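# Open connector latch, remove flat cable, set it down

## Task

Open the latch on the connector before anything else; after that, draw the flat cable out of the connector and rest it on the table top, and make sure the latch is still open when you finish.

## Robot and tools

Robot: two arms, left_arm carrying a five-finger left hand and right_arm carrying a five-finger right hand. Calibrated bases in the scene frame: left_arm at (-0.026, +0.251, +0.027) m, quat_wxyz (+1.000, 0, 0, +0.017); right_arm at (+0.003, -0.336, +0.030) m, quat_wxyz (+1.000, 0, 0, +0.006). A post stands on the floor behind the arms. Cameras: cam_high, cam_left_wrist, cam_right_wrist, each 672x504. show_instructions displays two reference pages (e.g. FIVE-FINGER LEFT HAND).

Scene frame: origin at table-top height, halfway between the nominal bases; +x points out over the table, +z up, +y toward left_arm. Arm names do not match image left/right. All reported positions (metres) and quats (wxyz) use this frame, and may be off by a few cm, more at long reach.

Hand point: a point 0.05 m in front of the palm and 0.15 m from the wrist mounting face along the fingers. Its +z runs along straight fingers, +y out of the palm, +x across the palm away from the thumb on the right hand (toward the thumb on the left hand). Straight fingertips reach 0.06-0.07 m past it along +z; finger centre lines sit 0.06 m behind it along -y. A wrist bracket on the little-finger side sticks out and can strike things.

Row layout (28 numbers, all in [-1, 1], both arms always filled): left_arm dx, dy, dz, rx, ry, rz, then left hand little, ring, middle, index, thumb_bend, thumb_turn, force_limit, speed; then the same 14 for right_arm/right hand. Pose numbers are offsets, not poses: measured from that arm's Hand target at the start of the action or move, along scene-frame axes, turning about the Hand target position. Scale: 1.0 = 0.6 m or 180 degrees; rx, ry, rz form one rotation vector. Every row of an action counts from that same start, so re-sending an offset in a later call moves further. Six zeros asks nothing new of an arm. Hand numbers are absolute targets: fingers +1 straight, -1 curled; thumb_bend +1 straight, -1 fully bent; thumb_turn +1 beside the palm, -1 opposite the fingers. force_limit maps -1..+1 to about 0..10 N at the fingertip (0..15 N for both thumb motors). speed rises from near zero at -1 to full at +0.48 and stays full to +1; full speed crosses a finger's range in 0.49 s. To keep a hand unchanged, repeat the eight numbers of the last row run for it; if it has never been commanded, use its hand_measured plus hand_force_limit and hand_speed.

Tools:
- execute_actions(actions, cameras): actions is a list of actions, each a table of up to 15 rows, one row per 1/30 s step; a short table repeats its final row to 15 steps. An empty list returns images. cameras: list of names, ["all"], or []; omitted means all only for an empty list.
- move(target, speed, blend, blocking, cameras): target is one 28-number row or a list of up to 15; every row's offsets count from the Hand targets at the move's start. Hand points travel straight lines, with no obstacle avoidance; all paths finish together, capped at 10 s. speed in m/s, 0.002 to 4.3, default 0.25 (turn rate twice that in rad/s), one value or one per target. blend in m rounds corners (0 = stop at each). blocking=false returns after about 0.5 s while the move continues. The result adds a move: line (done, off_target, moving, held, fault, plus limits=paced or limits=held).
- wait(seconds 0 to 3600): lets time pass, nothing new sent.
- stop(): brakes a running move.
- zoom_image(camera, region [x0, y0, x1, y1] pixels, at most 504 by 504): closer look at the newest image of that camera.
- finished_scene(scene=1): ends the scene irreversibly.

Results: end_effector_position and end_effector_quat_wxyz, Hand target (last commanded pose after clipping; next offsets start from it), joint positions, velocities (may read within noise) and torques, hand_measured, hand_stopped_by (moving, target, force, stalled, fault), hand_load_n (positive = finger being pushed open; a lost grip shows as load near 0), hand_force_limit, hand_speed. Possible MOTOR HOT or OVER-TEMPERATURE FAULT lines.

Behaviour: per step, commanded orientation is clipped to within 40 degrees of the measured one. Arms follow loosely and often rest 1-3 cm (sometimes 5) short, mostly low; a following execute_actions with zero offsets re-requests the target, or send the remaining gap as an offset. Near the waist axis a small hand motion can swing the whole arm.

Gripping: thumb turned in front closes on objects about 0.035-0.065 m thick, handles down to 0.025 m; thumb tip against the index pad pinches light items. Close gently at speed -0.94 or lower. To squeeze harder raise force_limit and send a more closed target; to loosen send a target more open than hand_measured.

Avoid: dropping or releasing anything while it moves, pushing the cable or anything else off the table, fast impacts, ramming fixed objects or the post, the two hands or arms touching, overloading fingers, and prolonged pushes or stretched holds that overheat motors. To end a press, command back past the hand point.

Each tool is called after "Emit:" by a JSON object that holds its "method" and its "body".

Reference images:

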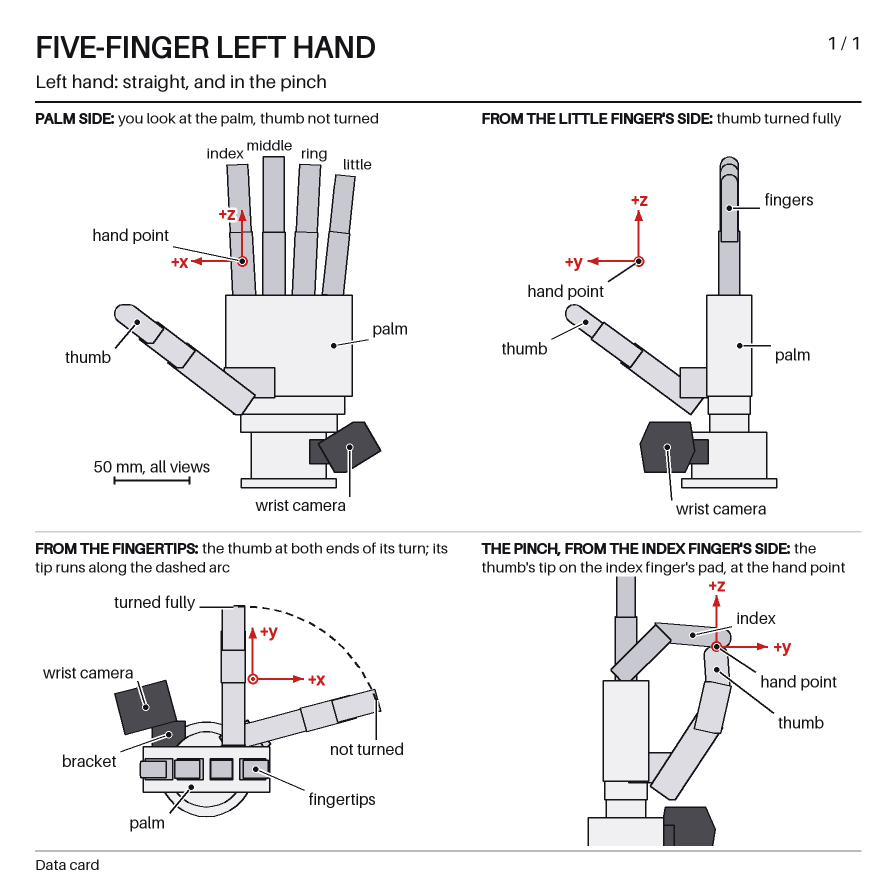

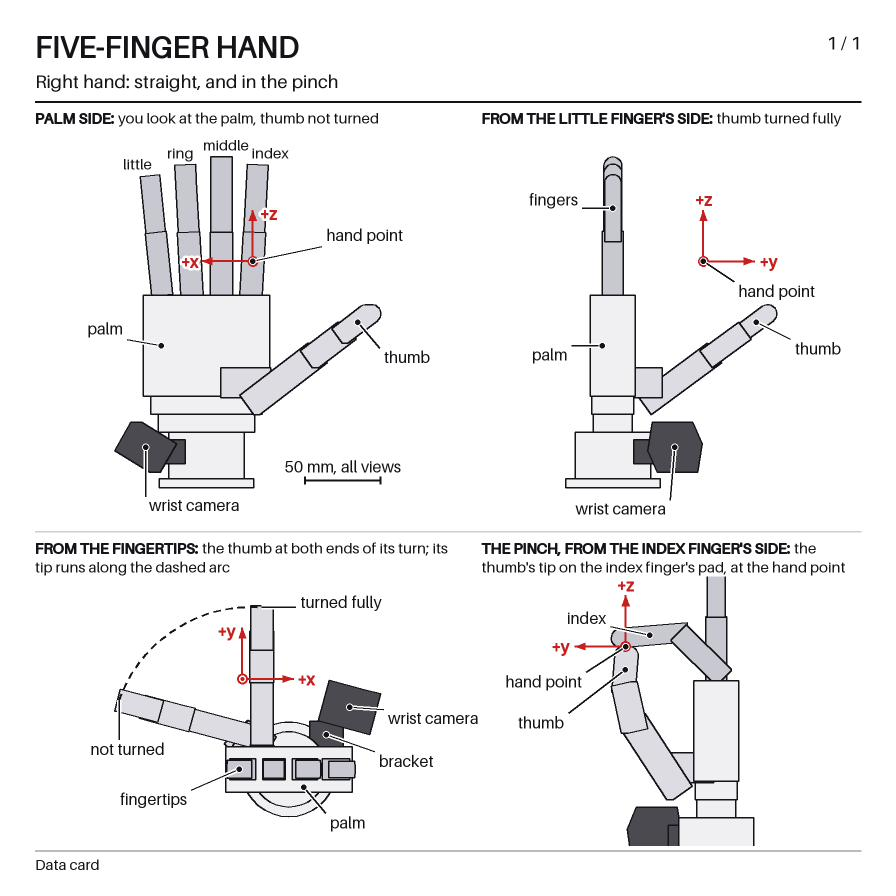

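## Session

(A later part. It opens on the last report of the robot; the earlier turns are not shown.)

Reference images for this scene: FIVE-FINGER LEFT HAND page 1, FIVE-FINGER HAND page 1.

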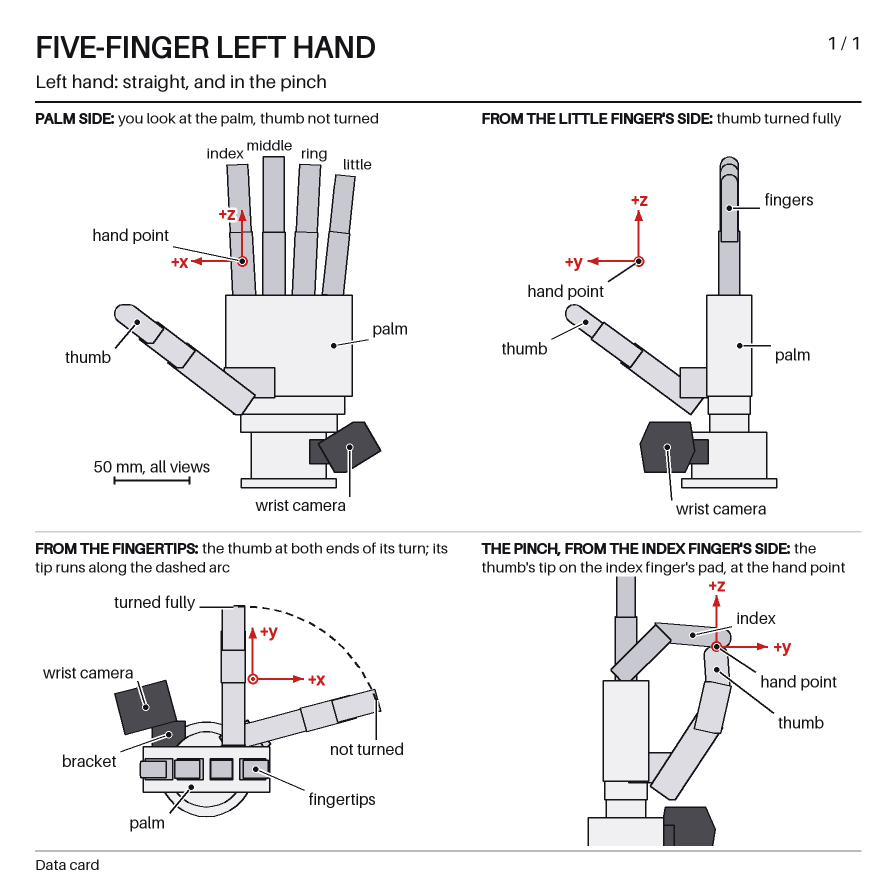

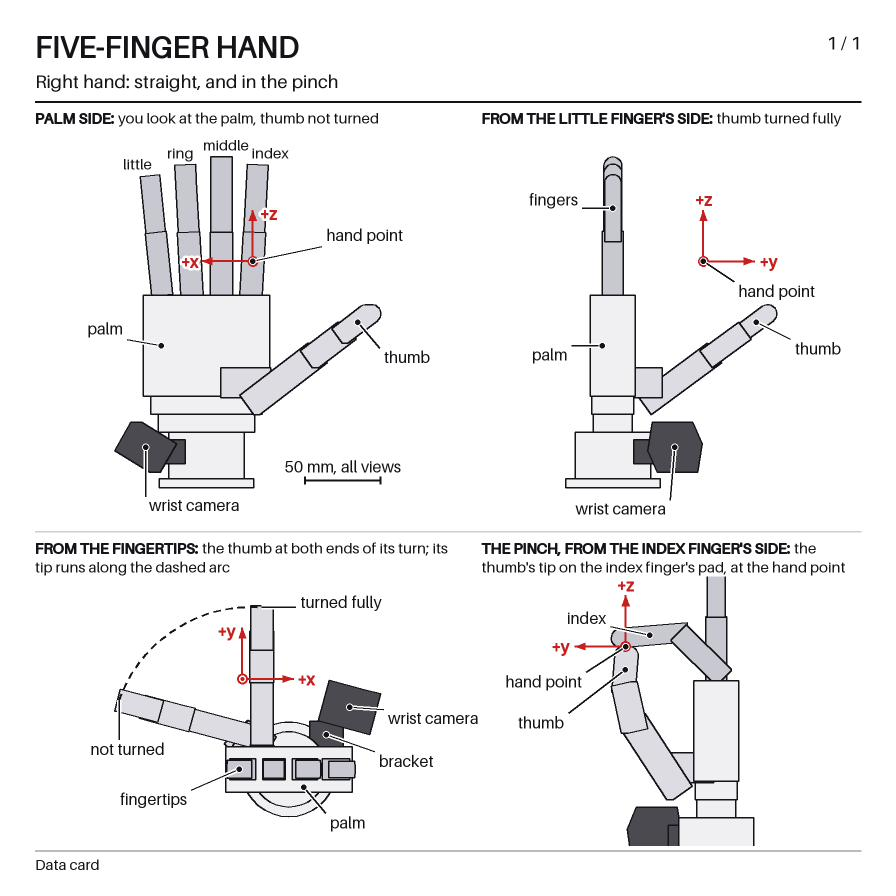

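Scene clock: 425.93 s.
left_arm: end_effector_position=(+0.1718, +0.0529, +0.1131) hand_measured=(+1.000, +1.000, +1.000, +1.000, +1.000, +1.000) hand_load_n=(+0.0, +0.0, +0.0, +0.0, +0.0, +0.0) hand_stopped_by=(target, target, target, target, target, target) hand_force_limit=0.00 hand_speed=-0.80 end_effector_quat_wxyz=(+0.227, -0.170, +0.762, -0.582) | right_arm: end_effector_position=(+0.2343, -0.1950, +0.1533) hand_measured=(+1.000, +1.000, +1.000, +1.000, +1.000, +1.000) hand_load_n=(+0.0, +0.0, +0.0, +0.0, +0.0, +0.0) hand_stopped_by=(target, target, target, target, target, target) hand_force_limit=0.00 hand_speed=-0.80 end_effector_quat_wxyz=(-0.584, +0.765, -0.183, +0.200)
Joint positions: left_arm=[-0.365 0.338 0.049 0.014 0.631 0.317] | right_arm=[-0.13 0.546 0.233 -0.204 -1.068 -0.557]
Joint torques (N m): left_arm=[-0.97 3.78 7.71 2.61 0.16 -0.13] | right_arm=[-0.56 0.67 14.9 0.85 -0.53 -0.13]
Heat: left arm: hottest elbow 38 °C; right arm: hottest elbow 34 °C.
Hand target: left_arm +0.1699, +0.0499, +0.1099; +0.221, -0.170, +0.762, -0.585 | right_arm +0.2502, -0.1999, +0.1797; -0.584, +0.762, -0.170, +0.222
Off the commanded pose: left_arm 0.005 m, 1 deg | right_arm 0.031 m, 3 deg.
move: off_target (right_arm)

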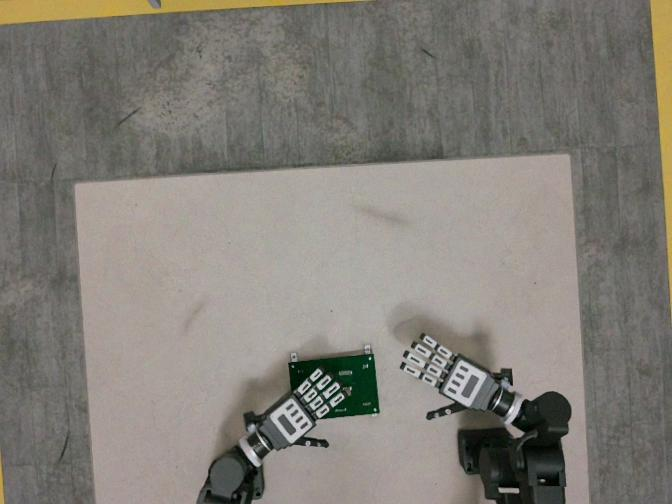

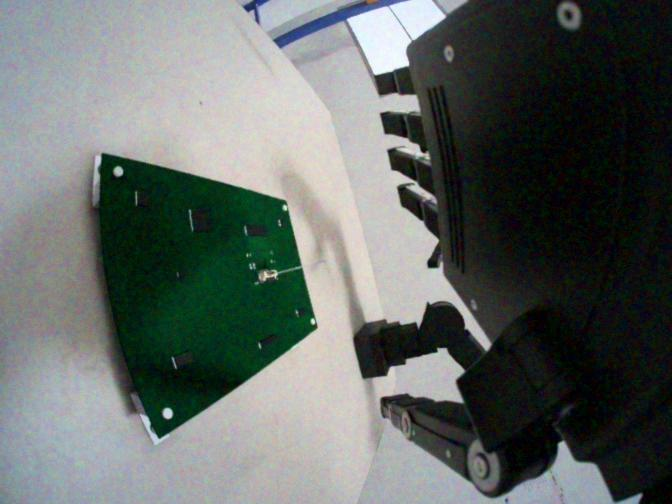

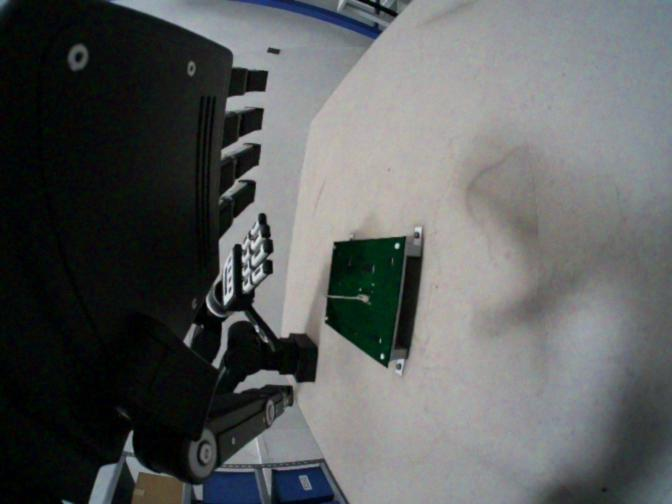

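Emit:
{"method": "move", "body": {"target": [-0.058,-0.117,-0.075,0,0,0,1,1,1,1,1,1,0,-0.8,0,0,0,0,0,0,1,1,1,1,1,1,0,-0.8], "speed": 0.08, "cameras": ["all"]}}

Emit:
{"method": "zoom_image", "body": {"camera": "cam_left_wrist", "region": [240, 200, 340, 300]}}

Scene clock: 446.47 s.
left_arm: end_effector_position=(+0.1621, +0.0438, +0.0985) hand_measured=(+1.000, +1.000, +1.000, +1.000, +1.000, +1.000) hand_load_n=(+0.0, +0.0, +0.0, +0.0, +0.0, -0.5) hand_stopped_by=(target, target, target, target, target, target) hand_force_limit=0.00 hand_speed=-0.80 end_effector_quat_wxyz=(+0.222, -0.172, +0.768, -0.576) | right_arm: end_effector_position=(+0.2343, -0.1950, +0.1533) hand_measured=(+1.000, +1.000, +1.000, +1.000, +1.000, +1.000) hand_load_n=(+0.0, +0.0, -0.5, +0.0, +0.0, +0.0) hand_stopped_by=(target, target, target, target, target, target) hand_force_limit=0.00 hand_speed=-0.80 end_effector_quat_wxyz=(-0.584, +0.765, -0.183, +0.200)
Joint positions: left_arm=[-0.47 0.338 0.018 0.04 0.529 0.292] | right_arm=[-0.13 0.546 0.233 -0.204 -1.068 -0.557]
Joint torques (N m): left_arm=[0.67 2.67 8.69 1.52 0.32 0.01] | right_arm=[-0.73 0.38 14.87 0.9 -0.52 -0.13]
Heat: left arm: hottest elbow 38 °C; right arm: hottest elbow 38 °C.
Hand target: left_arm +0.1649, +0.0453, +0.1009; +0.226, -0.174, +0.767, -0.575 (not the last commanded pose) | right_arm +0.2502, -0.1999, +0.1797; -0.584, +0.762, -0.170, +0.222
Off the commanded pose: left_arm 0.077 m, 1 deg | right_arm 0.031 m, 3 deg.
move: held (left_arm; a check stopped the path); limits=held
pose unreachable (left arm): on one or more control steps of this call, first in action 0 (counted from 0), this arm could not follow its commanded pose, so it was not sent that pose on those steps. It may still have moved: this result reports where it is.
cause: moving toward the commanded pose would bring two parts of the arm too close to each other (joints 2 (shoulder) and 3 (elbow) lie between them).

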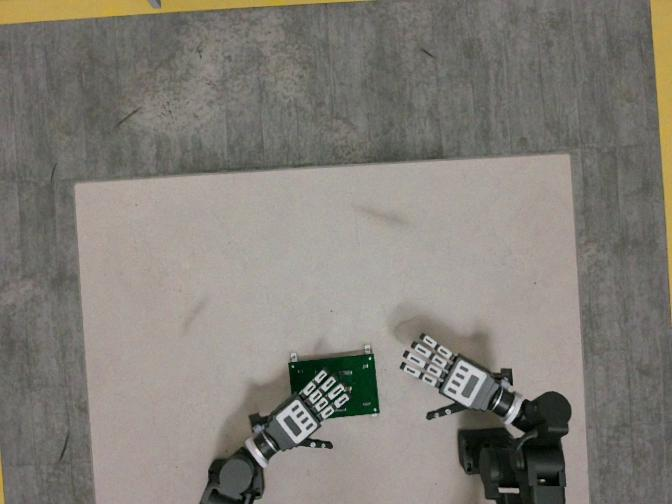

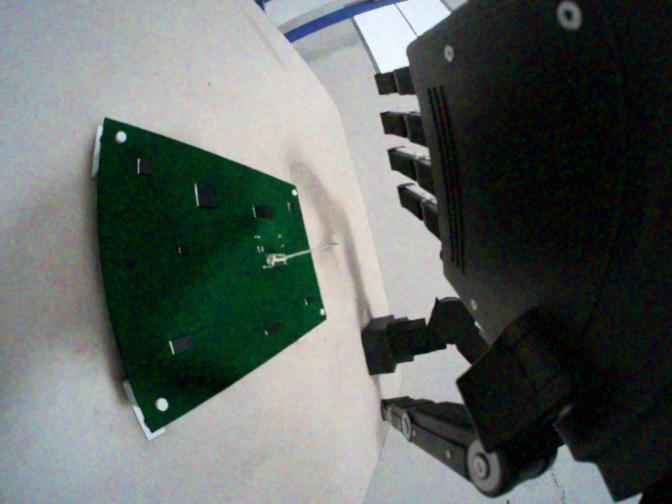

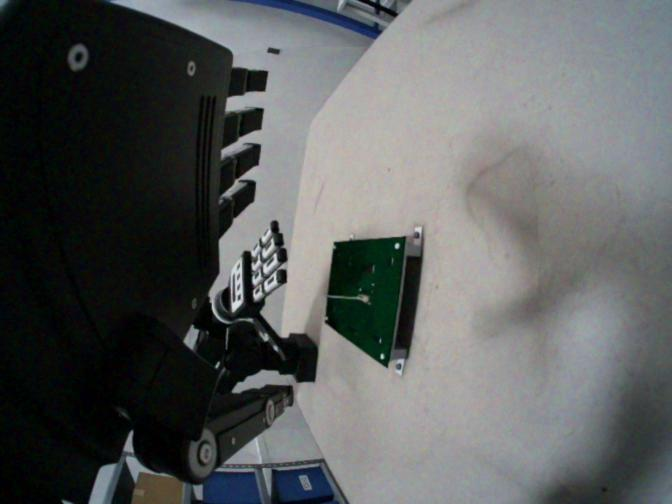

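Scaled by 5.040 from the camera's image (finer frame: 960x720).

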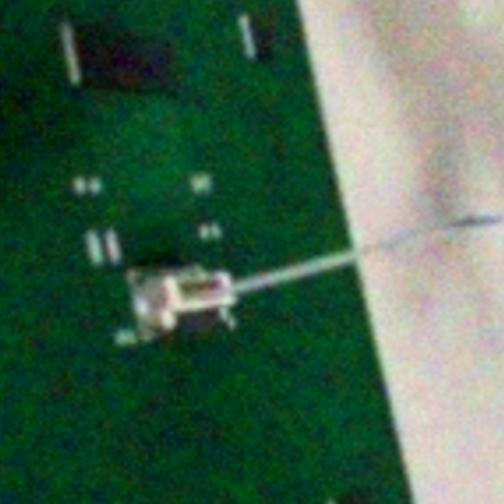

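Emit:
{"method": "zoom_image", "body": {"camera": "cam_high", "region": [330, 375, 365, 405]}}

Emit:
{"method": "zoom_image", "body": {"camera": "cam_left_wrist", "region": [258, 242, 298, 272]}}

Scaled by 14.400 from the camera's image (finer frame: 960x720).

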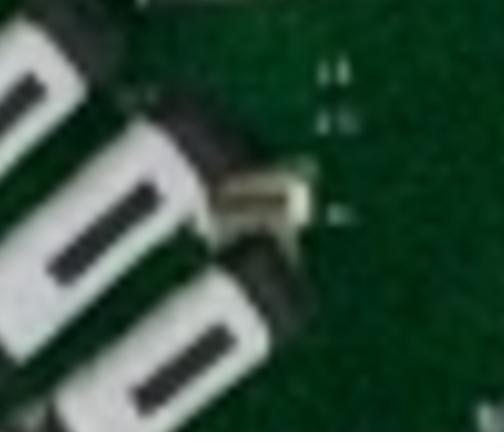

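Scaled by 12.600 from the camera's image (finer frame: 960x720).

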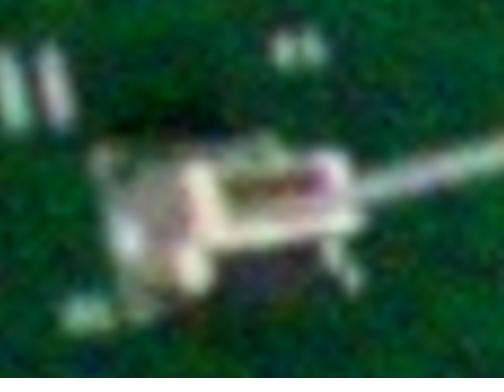

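Emit:
{"method": "move", "body": {"target": [[-0.0083,0.342,0.165,0,0,0,1,1,1,1,1,1,0,-0.8,0,0,0,0,0,0,1,1,1,1,1,1,0,-0.8],[-0.0083,0.342,0.165,0,0,0,1,1,1,1,1,1,0,-0.8,-0.0837,0.233,-0.033,0.0833,0,0,1,1,1,1,1,1,0,-0.8],[-0.0083,0.342,0.165,0,0,0,1,1,1,1,1,1,0,-0.8,-0.1,0.383,-0.133,0.0833,0,0,1,1,1,1,1,1,0,-0.8]], "speed": 0.18, "blend": [0.0,0.03,0], "cameras": ["all"]}}

Scene clock: 492.60 s.
left_arm: end_effector_position=(+0.1536, +0.2399, +0.1815) hand_measured=(+1.000, +1.000, +1.000, +1.000, +1.000, +1.000) hand_load_n=(+0.0, +0.0, +0.0, +0.0, +0.0, +0.0) hand_stopped_by=(target, target, target, target, target, target) hand_force_limit=0.00 hand_speed=-0.80 end_effector_quat_wxyz=(+0.211, -0.245, +0.805, -0.497) | right_arm: end_effector_position=(+0.1895, +0.0187, +0.0915) hand_measured=(+1.000, +1.000, +1.000, +1.000, +1.000, +1.000) hand_load_n=(+0.0, +0.0, -0.5, -0.5, +0.0, +0.0) hand_stopped_by=(target, target, target, target, target, target) hand_force_limit=0.00 hand_speed=-0.80 end_effector_quat_wxyz=(+0.666, -0.690, +0.201, -0.202)
Joint positions: left_arm=[0.836 0.815 0.574 -1.687 1.11 2.072] | right_arm=[1.016 1.557 0.113 1.413 0.034 -0.01]
Joint torques (N m): left_arm=[-0.67 -0.09 10.45 -1.29 0.69 0.07] | right_arm=[1.26 -5.66 4.98 2.33 0.02 0.03]
Heat: left arm: hottest elbow 39 °C; right arm: hottest elbow 42 °C.
Hand target: left_arm +0.1599, +0.2506, +0.2001; +0.226, -0.174, +0.767, -0.575 | right_arm +0.1902, +0.0299, +0.0998; +0.679, -0.679, +0.197, -0.198
Off the commanded pose: left_arm 0.022 m, 13 deg | right_arm 0.014 m, 2 deg.
joint sent to its limit (left arm) — joint 4 (wrist pitch), lower limit. The joint targets are off in orientation, not in position.
move: off_target (left_arm, right_arm)

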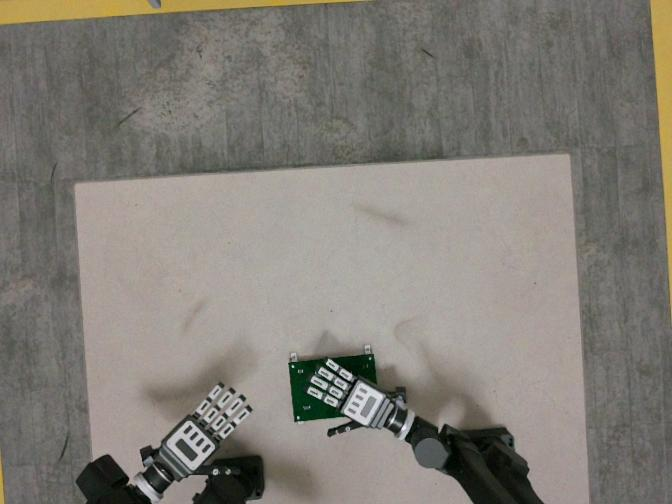

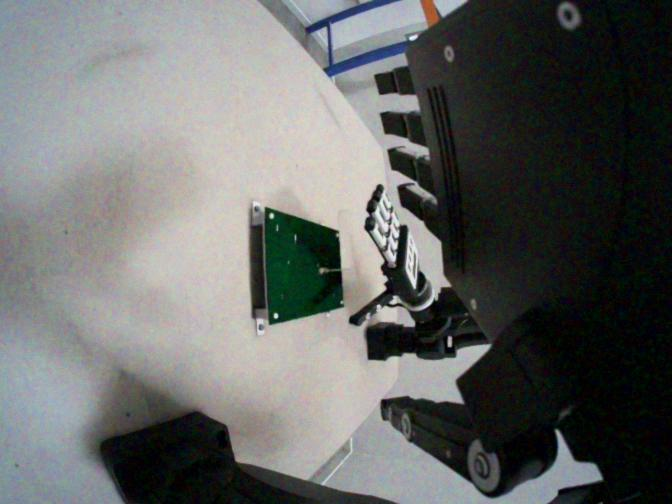

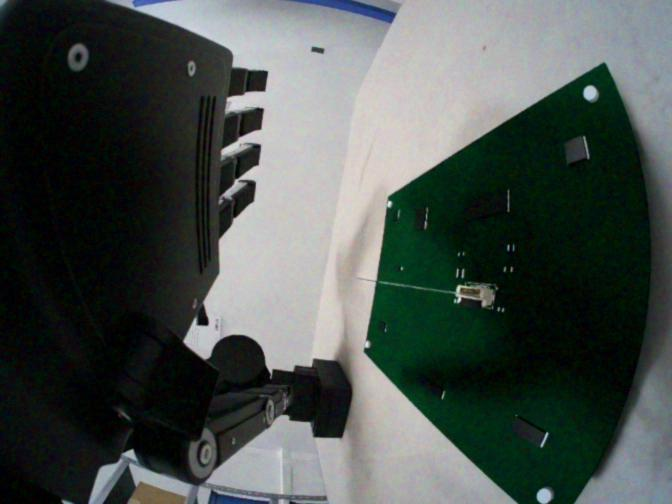

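Emit:
{"method": "zoom_image", "body": {"camera": "cam_right_wrist", "region": [440, 270, 510, 320]}}

Emit:
{"method": "zoom_image", "body": {"camera": "cam_left_wrist", "region": [240, 190, 360, 340]}}

Scaled by 7.200 from the camera's image (finer frame: 960x720).

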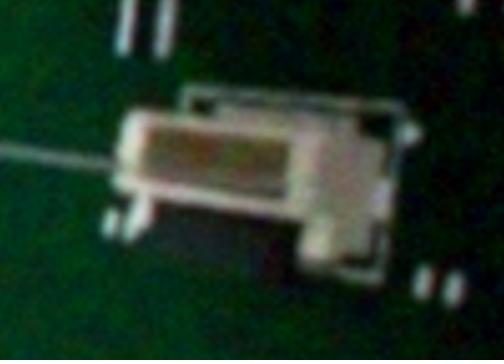

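Scaled by 3.360 from the camera's image (finer frame: 960x720).

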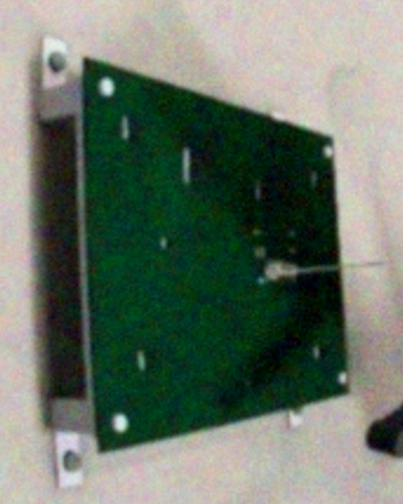

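Emit:
{"method": "move", "body": {"target": [0,0,0,0,0,0,1,1,1,1,1,1,0,-0.8,-0.02,0.05,-0.042,0,0,0,1,1,1,1,1,1,0,-0.8], "speed": 0.06, "cameras": ["cam_high","cam_right_wrist"]}}

Scene clock: 509.20 s.
left_arm: end_effector_position=(+0.1536, +0.2399, +0.1815) hand_measured=(+1.000, +1.000, +1.000, +1.000, +1.000, +1.000) hand_load_n=(+0.0, +0.0, +0.0, +0.0, +0.0, +0.0) hand_stopped_by=(target, target, target, target, target, target) hand_force_limit=0.00 hand_speed=-0.80 end_effector_quat_wxyz=(+0.211, -0.245, +0.805, -0.497) | right_arm: end_effector_position=(+0.1798, +0.0506, +0.0677) hand_measured=(+1.000, +1.000, +1.000, +1.000, +1.000, +1.000) hand_load_n=(+0.0, -0.5, +0.0, +0.0, +0.0, -0.5) hand_stopped_by=(target, target, target, target, target, target) hand_force_limit=0.00 hand_speed=-0.80 end_effector_quat_wxyz=(+0.666, -0.689, +0.200, -0.203)
Joint positions: left_arm=[0.836 0.815 0.574 -1.687 1.11 2.072] | right_arm=[1.125 1.765 0.18 1.555 0.143 -0.009]
Joint torques (N m): left_arm=[-0.73 -0.15 10.44 -1.29 0.7 0.07] | right_arm=[1.08 -7.24 3.33 2.28 0.03 0.03]
Heat: left arm: hottest elbow 40 °C; right arm: hottest elbow 39 °C.
Hand target: left_arm +0.1599, +0.2506, +0.2001; +0.226, -0.174, +0.767, -0.575 | right_arm +0.1782, +0.0598, +0.0745; +0.679, -0.679, +0.197, -0.198
Off the commanded pose: left_arm 0.022 m, 13 deg | right_arm 0.012 m, 2 deg.
joint sent to its limit (left arm) — joint 4 (wrist pitch), lower limit. The joint targets are off in orientation, not in position.
joint sent to its limit (right arm) — joint 4 (wrist pitch), upper limit. The joint targets still meet the commanded pose.
move: off_target (right_arm)

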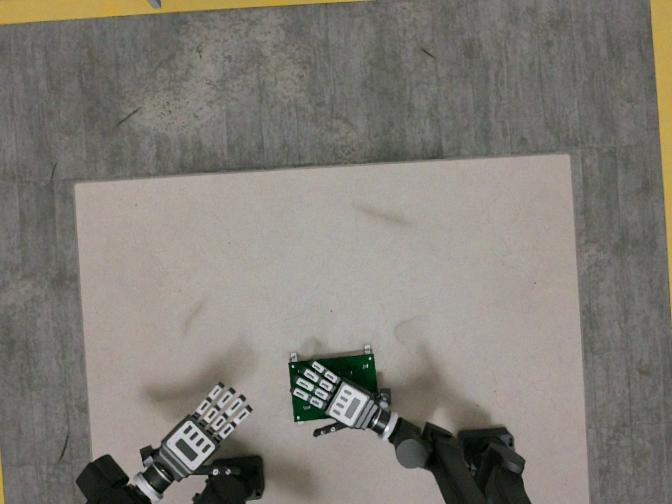

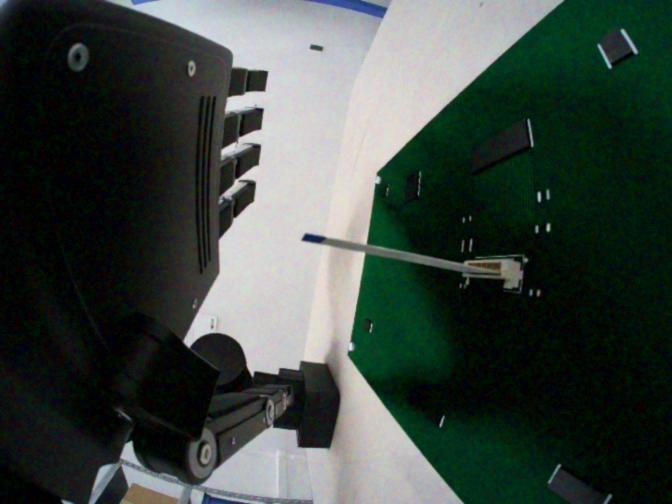

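Emit:
{"method": "zoom_image", "body": {"camera": "cam_right_wrist", "region": [455, 245, 535, 305]}}

Emit:
{"method": "zoom_image", "body": {"camera": "cam_right_wrist", "region": [295, 220, 475, 290]}}

Scaled by 6.300 from the camera's image (finer frame: 960x720).

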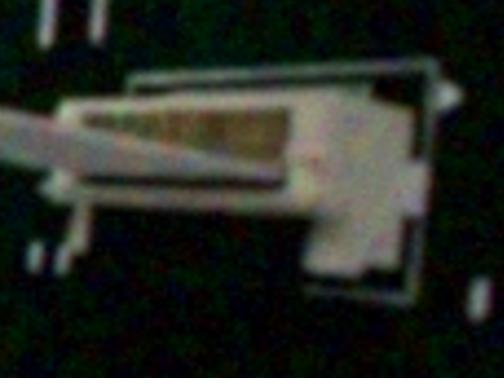

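Scaled by 2.800 from the camera's image (finer frame: 960x720).

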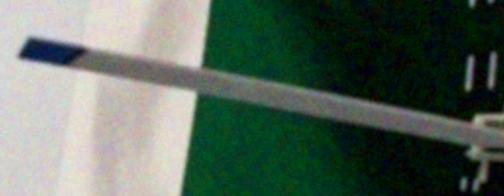

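Emit:
{"method": "move", "body": {"target": [[0,0,0,0,0,0,1,1,1,1,1,1,0,-0.8,0,0,0.1,0,0,0,1,1,1,1,1,1,0,-0.8],[0,0,0,0,0,0,1,1,1,1,1,1,0,-0.8,0.07,-0.066,0.109,0,0,-0.264,1,1,1,1,1,1,0,-0.8],[0,0,0,0,0,0,1,1,1,1,1,1,0,-0.8,0.082,-0.074,0.03,0,0,-0.264,1,1,1,1,1,1,0,-0.8]], "speed": 0.12, "blend": [0.02,0.02,0], "cameras": ["cam_high","cam_right_wrist"]}}

Scene clock: 552.00 s.
left_arm: end_effector_position=(+0.1536, +0.2399, +0.1815) hand_measured=(+1.000, +1.000, +1.000, +1.000, +1.000, +1.000) hand_load_n=(+0.0, +0.0, +0.0, +0.0, +0.0, +0.0) hand_stopped_by=(target, target, target, target, target, target) hand_force_limit=0.00 hand_speed=-0.80 end_effector_quat_wxyz=(+0.211, -0.245, +0.805, -0.497) | right_arm: end_effector_position=(+0.2226, +0.0100, +0.0898) hand_measured=(+1.000, +1.000, +1.000, +1.000, +1.000, +1.000) hand_load_n=(+0.0, +0.0, +0.0, -0.5, +0.0, +0.0) hand_stopped_by=(target, target, target, target, target, target) hand_force_limit=0.00 hand_speed=-0.80 end_effector_quat_wxyz=(+0.538, -0.550, +0.450, -0.454)
Joint positions: left_arm=[0.836 0.815 0.574 -1.687 1.11 2.072] | right_arm=[1.437 1.685 0.316 1.341 1.264 0.012]
Joint torques (N m): left_arm=[-0.67 -0.03 10.48 -1.29 0.69 0.07] | right_arm=[-0.73 -7.65 4.79 1.72 -0.04 -0.13]
Heat: left arm: hottest elbow 41 °C; right arm: hottest elbow 35 °C.
Hand target: left_arm +0.1599, +0.2506, +0.2001; +0.226, -0.174, +0.767, -0.575 | right_arm +0.2275, +0.0153, +0.0926; +0.541, -0.542, +0.454, -0.455
Off the commanded pose: left_arm 0.022 m, 13 deg | right_arm 0.008 m, 1 deg.
joint sent to its limit (left arm) — joint 4 (wrist pitch), lower limit. The joint targets are off in orientation, not in position.
move: done

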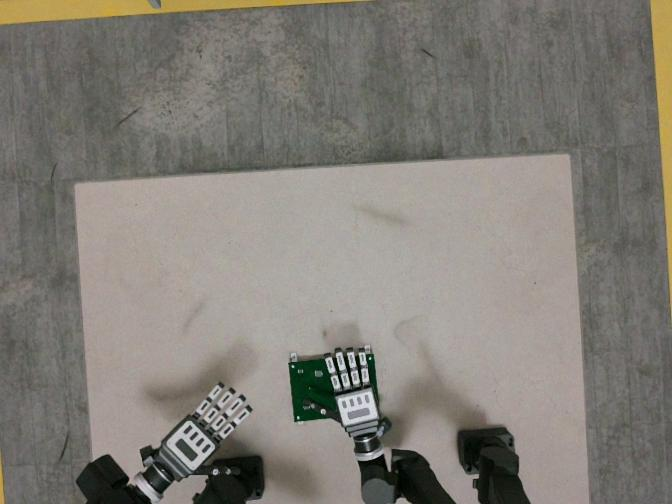

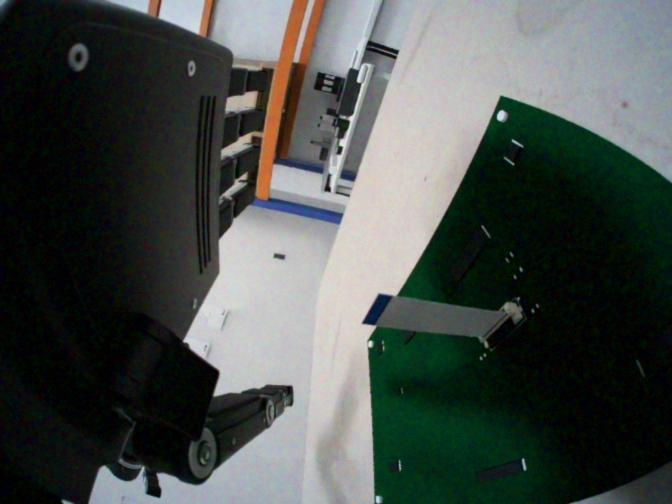

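Emit:
{"method": "zoom_image", "body": {"camera": "cam_right_wrist", "region": [465, 290, 545, 370]}}

Emit:
{"method": "zoom_image", "body": {"camera": "cam_right_wrist", "region": [355, 270, 545, 370]}}

Scaled by 6.300 from the camera's image (finer frame: 960x720).

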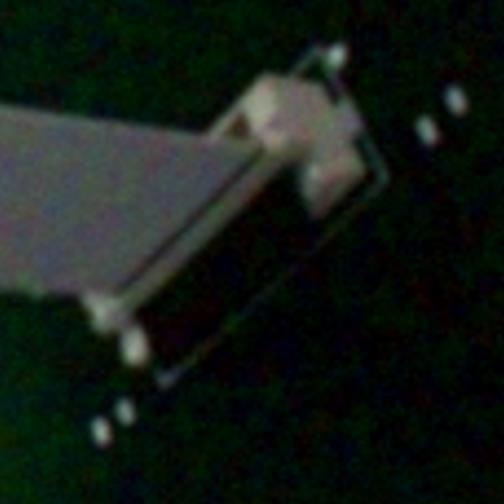

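Scaled by 2.653 from the camera's image (finer frame: 960x720).

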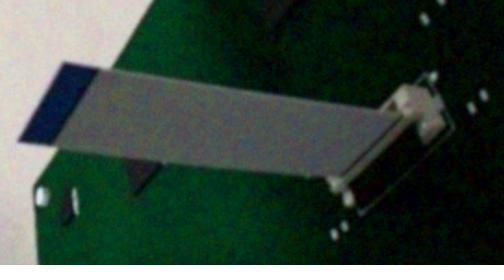

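Emit:
{"method": "move", "body": {"target": [[0,0,0,0,0,0,1,1,1,1,1,1,0,-0.8,0,0,0.083,0,0,0,1,1,1,1,1,1,0,-0.8],[0,0,0,0,0,0,1,1,1,1,1,1,0,-0.8,-0.129,-0.0255,0.079,0,0,0.264,1,1,1,1,1,1,0,-0.8],[0,0,0,0,0,0,1,1,1,1,1,1,0,-0.8,-0.129,-0.009,-0.0127,0,0,0.264,1,1,1,1,1,1,0,-0.8]], "speed": 0.12, "blend": [0.02,0.02,0], "cameras": ["cam_high","cam_right_wrist"]}}

Scene clock: 580.90 s.
left_arm: end_effector_position=(+0.1536, +0.2399, +0.1815) hand_measured=(+1.000, +1.000, +1.000, +1.000, +1.000, +1.000) hand_load_n=(+0.0, -0.5, +0.0, +0.0, -0.5, +0.0) hand_stopped_by=(target, target, target, target, target, target) hand_force_limit=0.00 hand_speed=-0.80 end_effector_quat_wxyz=(+0.211, -0.245, +0.805, -0.497) | right_arm: end_effector_position=(+0.1492, +0.0078, +0.0796) hand_measured=(+1.000, +1.000, +1.000, +1.000, +1.000, +1.000) hand_load_n=(+0.0, +0.0, +0.0, +0.0, +0.0, -0.5) hand_stopped_by=(target, target, target, target, target, target) hand_force_limit=0.00 hand_speed=-0.80 end_effector_quat_wxyz=(+0.663, -0.694, +0.196, -0.198)
Joint positions: left_arm=[0.836 0.815 0.574 -1.687 1.11 2.072] | right_arm=[1.166 1.639 0.042 1.555 0.172 -0.007]
Joint torques (N m): left_arm=[-0.67 -0.15 10.45 -1.26 0.69 0.07] | right_arm=[0.26 -6.12 2.1 2.26 0.03 0.01]
Heat: left arm: hottest elbow 42 °C; right arm: hottest elbow 34 °C.
Hand target: left_arm +0.1599, +0.2506, +0.2001; +0.226, -0.174, +0.767, -0.575 | right_arm +0.1501, +0.0100, +0.0850; +0.679, -0.679, +0.197, -0.198
Off the commanded pose: left_arm 0.022 m, 13 deg | right_arm 0.006 m, 2 deg.
joint sent to its limit (left arm) — joint 4 (wrist pitch), lower limit. The joint targets are off in orientation, not in position.
joint sent to its limit (right arm) — joint 4 (wrist pitch), upper limit. The joint targets still meet the commanded pose.
move: done

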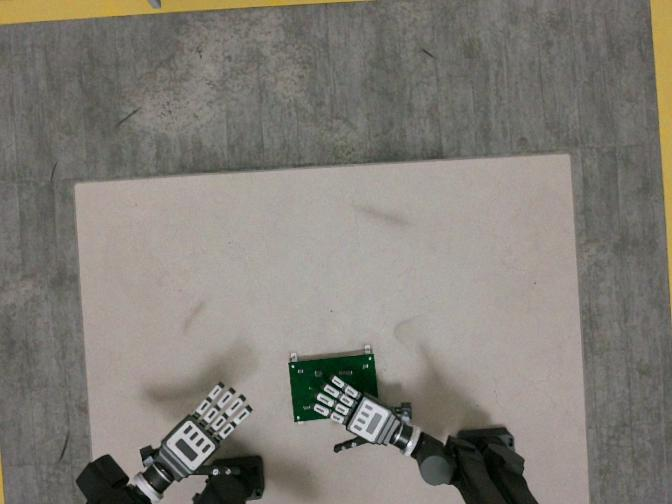

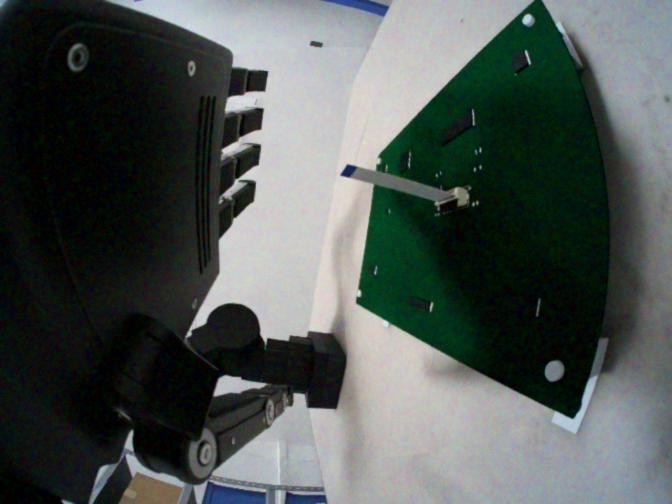

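Emit:
{"method": "zoom_image", "body": {"camera": "cam_right_wrist", "region": [425, 175, 495, 225]}}

Scaled by 7.200 from the camera's image (finer frame: 960x720).

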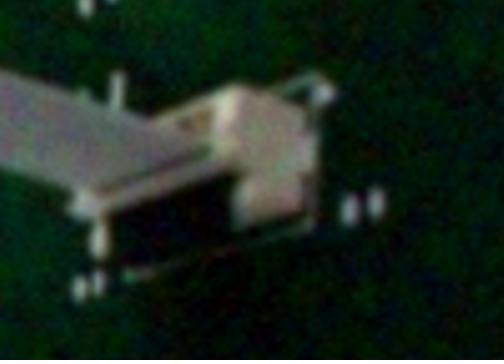

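Emit:
{"method": "move", "body": {"target": [-0.0665,0.1157,0.03,0.3394,0.2674,0.0734,1,1,1,1,1,1,0,-0.8,0,0,0,0,0,0,1,1,1,1,1,1,0,-0.8], "speed": 0.15, "cameras": ["cam_high"]}}

Scene clock: 656.37 s.
left_arm: end_effector_position=(+0.1045, +0.3197, +0.1972) hand_measured=(+1.000, +1.000, +1.000, +1.000, +1.000, +1.000) hand_load_n=(+0.0, +0.0, +0.0, +0.0, +0.0, +0.0) hand_stopped_by=(target, target, target, target, target, target) hand_force_limit=0.00 hand_speed=-0.80 end_effector_quat_wxyz=(+0.002, -0.326, +0.945, +0.027) | right_arm: end_effector_position=(+0.1492, +0.0078, +0.0796) hand_measured=(+1.000, +1.000, +1.000, +1.000, +1.000, +1.000) hand_load_n=(+0.0, +0.0, +0.0, +0.0, +0.0, +0.0) hand_stopped_by=(target, target, target, target, target, target) hand_force_limit=0.00 hand_speed=-0.80 end_effector_quat_wxyz=(+0.663, -0.694, +0.196, -0.198)
Joint positions: left_arm=[0.121 0.827 0.775 -1.524 -0.054 1.06] | right_arm=[1.166 1.639 0.042 1.555 0.172 -0.007]
Joint torques (N m): left_arm=[-0.85 -0.73 11.55 -0.62 -0.03 -0.15] | right_arm=[0.09 -5.95 2.11 2.33 0 0.04]
Heat: left arm: hottest elbow 43 °C; right arm: hottest elbow 32 °C.
Hand target: left_arm +0.1199, +0.3200, +0.2180; +0.024, -0.328, +0.944, +0.025 | right_arm +0.1501, +0.0100, +0.0850; +0.679, -0.679, +0.197, -0.198
Off the commanded pose: left_arm 0.026 m, 3 deg | right_arm 0.006 m, 2 deg.
joint sent to its limit (right arm) — joint 4 (wrist pitch), upper limit. The joint targets still meet the commanded pose.
move: off_target (left_arm)

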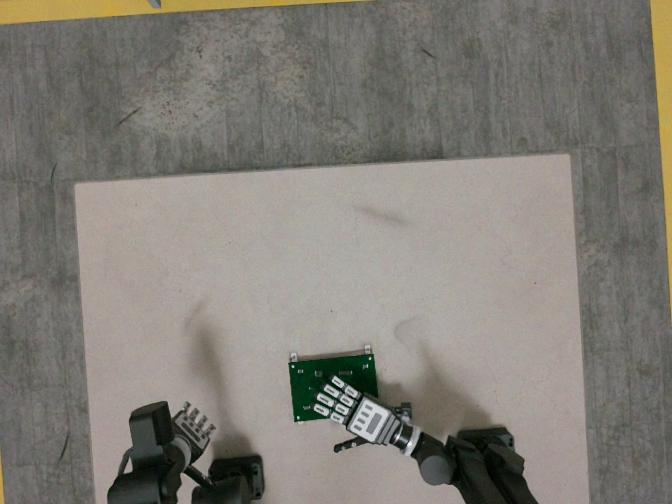

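Emit:
{"method": "move", "body": {"target": [0,0,0,0,0,0,1,1,1,1,1,1,0,-0.8,-0.0535,0.125,0,0,0,0,1,1,1,1,1,1,0,-0.8], "speed": 0.08, "cameras": ["cam_high","cam_right_wrist"]}}

Scene clock: 663.73 s.
left_arm: end_effector_position=(+0.1045, +0.3196, +0.1972) hand_measured=(+1.000, +1.000, +1.000, +1.000, +1.000, +1.000) hand_load_n=(+0.0, +0.0, +0.0, +0.0, +0.0, +0.0) hand_stopped_by=(target, target, target, target, target, target) hand_force_limit=0.00 hand_speed=-0.80 end_effector_quat_wxyz=(+0.002, -0.327, +0.945, +0.027) | right_arm: end_effector_position=(+0.1218, +0.0772, +0.0863) hand_measured=(+1.000, +1.000, +1.000, +1.000, +1.000, +1.000) hand_load_n=(+0.0, +0.0, +0.0, +0.0, +0.0, -0.5) hand_stopped_by=(target, target, target, target, target, target) hand_force_limit=0.00 hand_speed=-0.80 end_effector_quat_wxyz=(+0.678, -0.678, +0.199, -0.203)
Joint positions: left_arm=[0.121 0.827 0.775 -1.524 -0.054 1.06] | right_arm=[1.397 1.693 0.193 1.501 0.415 -0.007]
Joint torques (N m): left_arm=[-0.85 -0.73 11.58 -0.62 -0.03 -0.14] | right_arm=[1.38 -7.06 4.15 1.2 0.02 -0.02]
Heat: left arm: hottest elbow 43 °C; right arm: hottest elbow 32 °C.
Hand target: left_arm +0.1199, +0.3200, +0.2180; +0.024, -0.328, +0.944, +0.025 | right_arm +0.1180, +0.0850, +0.0850; +0.679, -0.679, +0.197, -0.198
Off the commanded pose: left_arm 0.026 m, 2 deg | right_arm 0.009 m, 1 deg.
move: done

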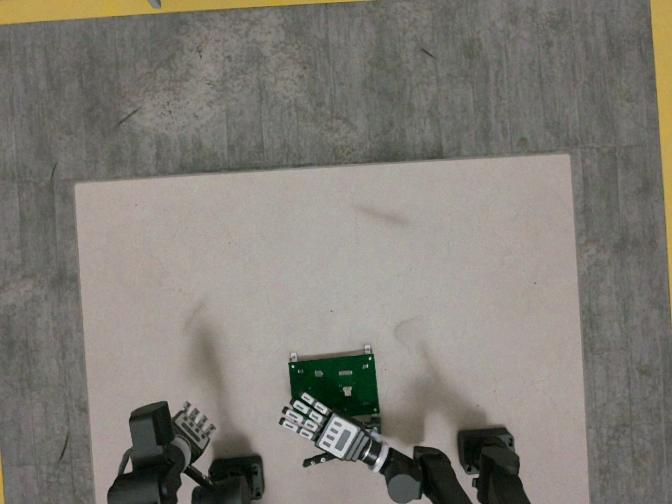

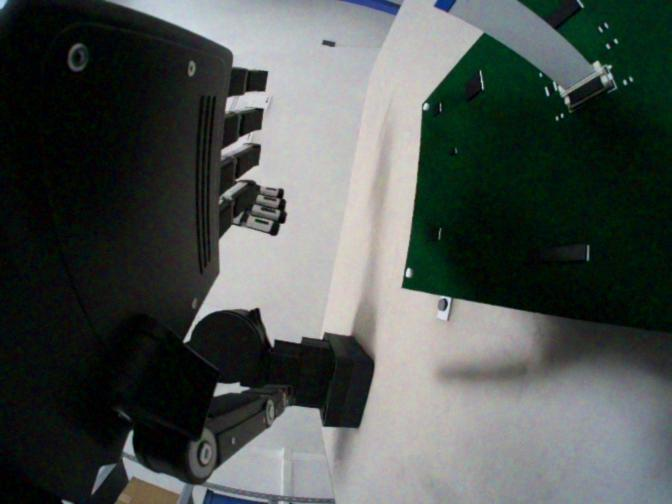

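Emit:
{"method": "zoom_image", "body": {"camera": "cam_right_wrist", "region": [540, 50, 640, 130]}}

Emit:
{"method": "zoom_image", "body": {"camera": "cam_right_wrist", "region": [560, 60, 620, 110]}}

Emit:
{"method": "zoom_image", "body": {"camera": "cam_high", "region": [330, 375, 366, 405]}}

Scaled by 5.040 from the camera's image (finer frame: 960x720).

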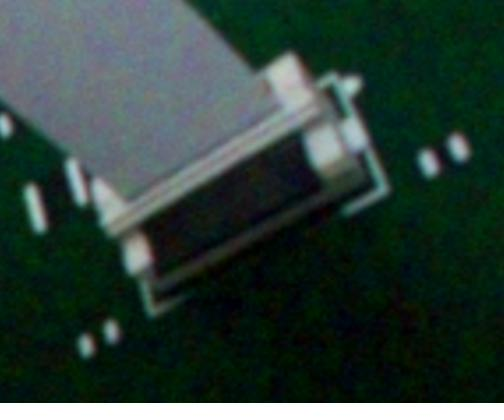

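Scaled by 8.400 from the camera's image (finer frame: 960x720).

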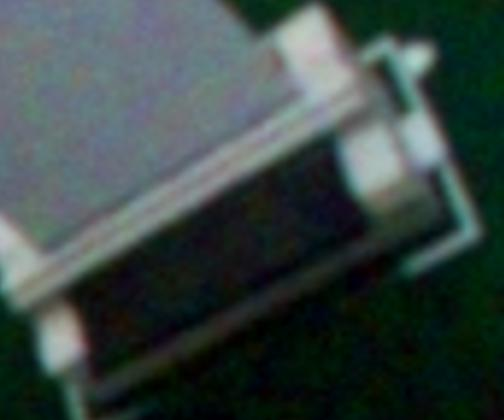

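Scaled by 14.000 from the camera's image (finer frame: 960x720).

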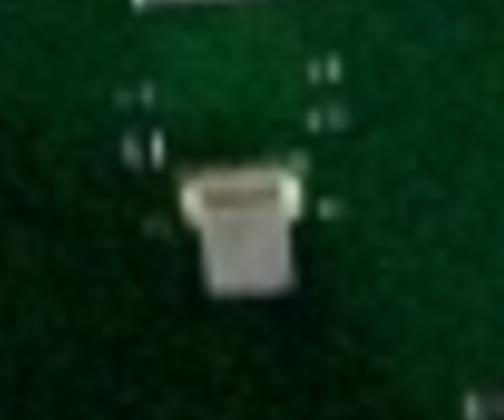

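Emit:
{"method": "move", "body": {"target": "[0,0,0,0,0,0,1,1,1,1,1,1,0,-0.8,0,0,0,0,0,0,1,1,1,1,1,1,0,-0.8],[0,0,0,0,0,0,1,1,1,1,1,1,0,-0.8,0.042,0.03,-0.045,0,0,0,1,1,1,1,1,1,0,-0.8]", "speed": 0.05, "cameras": ["cam_high","cam_right_wrist"]}}


Emit:
{"method": "move", "body": {"target": [0,0,0,0,0,0,1,1,1,1,1,1,0,-0.8,0.042,0.03,-0.045,0,0,0,1,1,1,1,1,1,0,-0.8], "speed": 0.05, "cameras": ["cam_high","cam_right_wrist"]}}

Scene clock: 696.80 s.
left_arm: end_effector_position=(+0.1045, +0.3196, +0.1972) hand_measured=(+1.000, +1.000, +1.000, +1.000, +1.000, +1.000) hand_load_n=(+0.0, +0.0, +0.0, +0.0, +0.0, +0.0) hand_stopped_by=(target, target, target, target, target, target) hand_force_limit=0.00 hand_speed=-0.80 end_effector_quat_wxyz=(+0.002, -0.327, +0.945, +0.027) | right_arm: end_effector_position=(+0.1368, +0.0974, +0.0527) hand_measured=(+1.000, +1.000, +1.000, +1.000, +1.000, +1.000) hand_load_n=(+0.0, +0.0, +0.0, +0.0, +0.0, +0.0) hand_stopped_by=(target, target, target, target, target, target) hand_force_limit=0.00 hand_speed=-0.80 end_effector_quat_wxyz=(+0.667, -0.693, +0.191, -0.197)
Joint positions: left_arm=[0.121 0.827 0.775 -1.524 -0.054 1.06] | right_arm=[1.337 1.856 0.267 1.554 0.335 -0.007]
Joint torques (N m): left_arm=[-0.85 -0.67 11.58 -0.61 -0.03 -0.14] | right_arm=[-0.62 -8.53 3.19 2.37 -0.11 0]
Heat: left arm: hottest elbow 43 °C; right arm: hottest elbow 32 °C.
Hand target: left_arm +0.1199, +0.3200, +0.2180; +0.024, -0.328, +0.944, +0.025 | right_arm +0.1431, +0.1030, +0.0580; +0.679, -0.679, +0.197, -0.198
Off the commanded pose: left_arm 0.026 m, 2 deg | right_arm 0.010 m, 2 deg.
joint sent to its limit (right arm) — joint 4 (wrist pitch), upper limit. The joint targets still meet the commanded pose.
move: done

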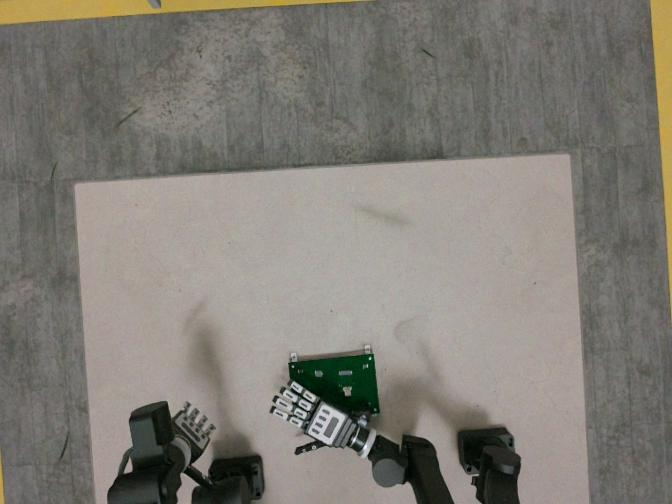

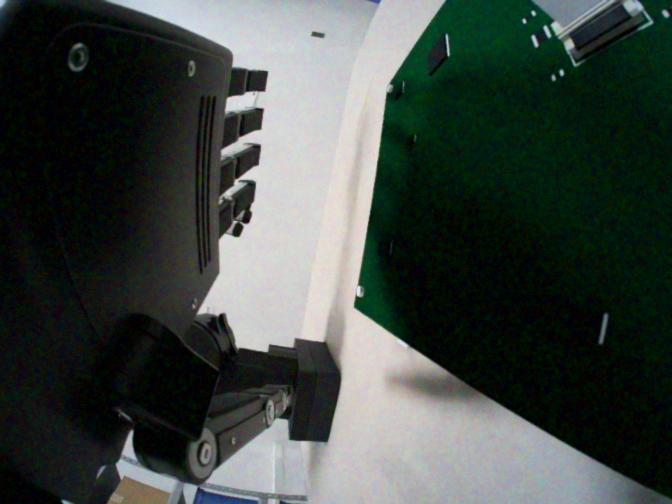

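Emit:
{"method": "zoom_image", "body": {"camera": "cam_right_wrist", "region": [540, 0, 665, 80]}}

Scaled by 4.032 from the camera's image (finer frame: 960x720).

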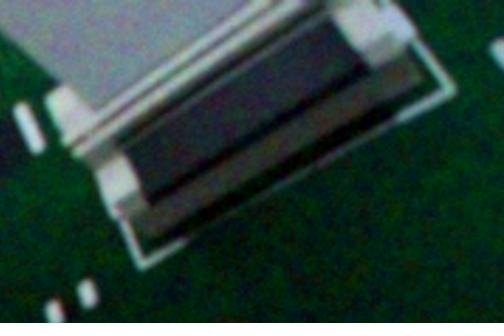

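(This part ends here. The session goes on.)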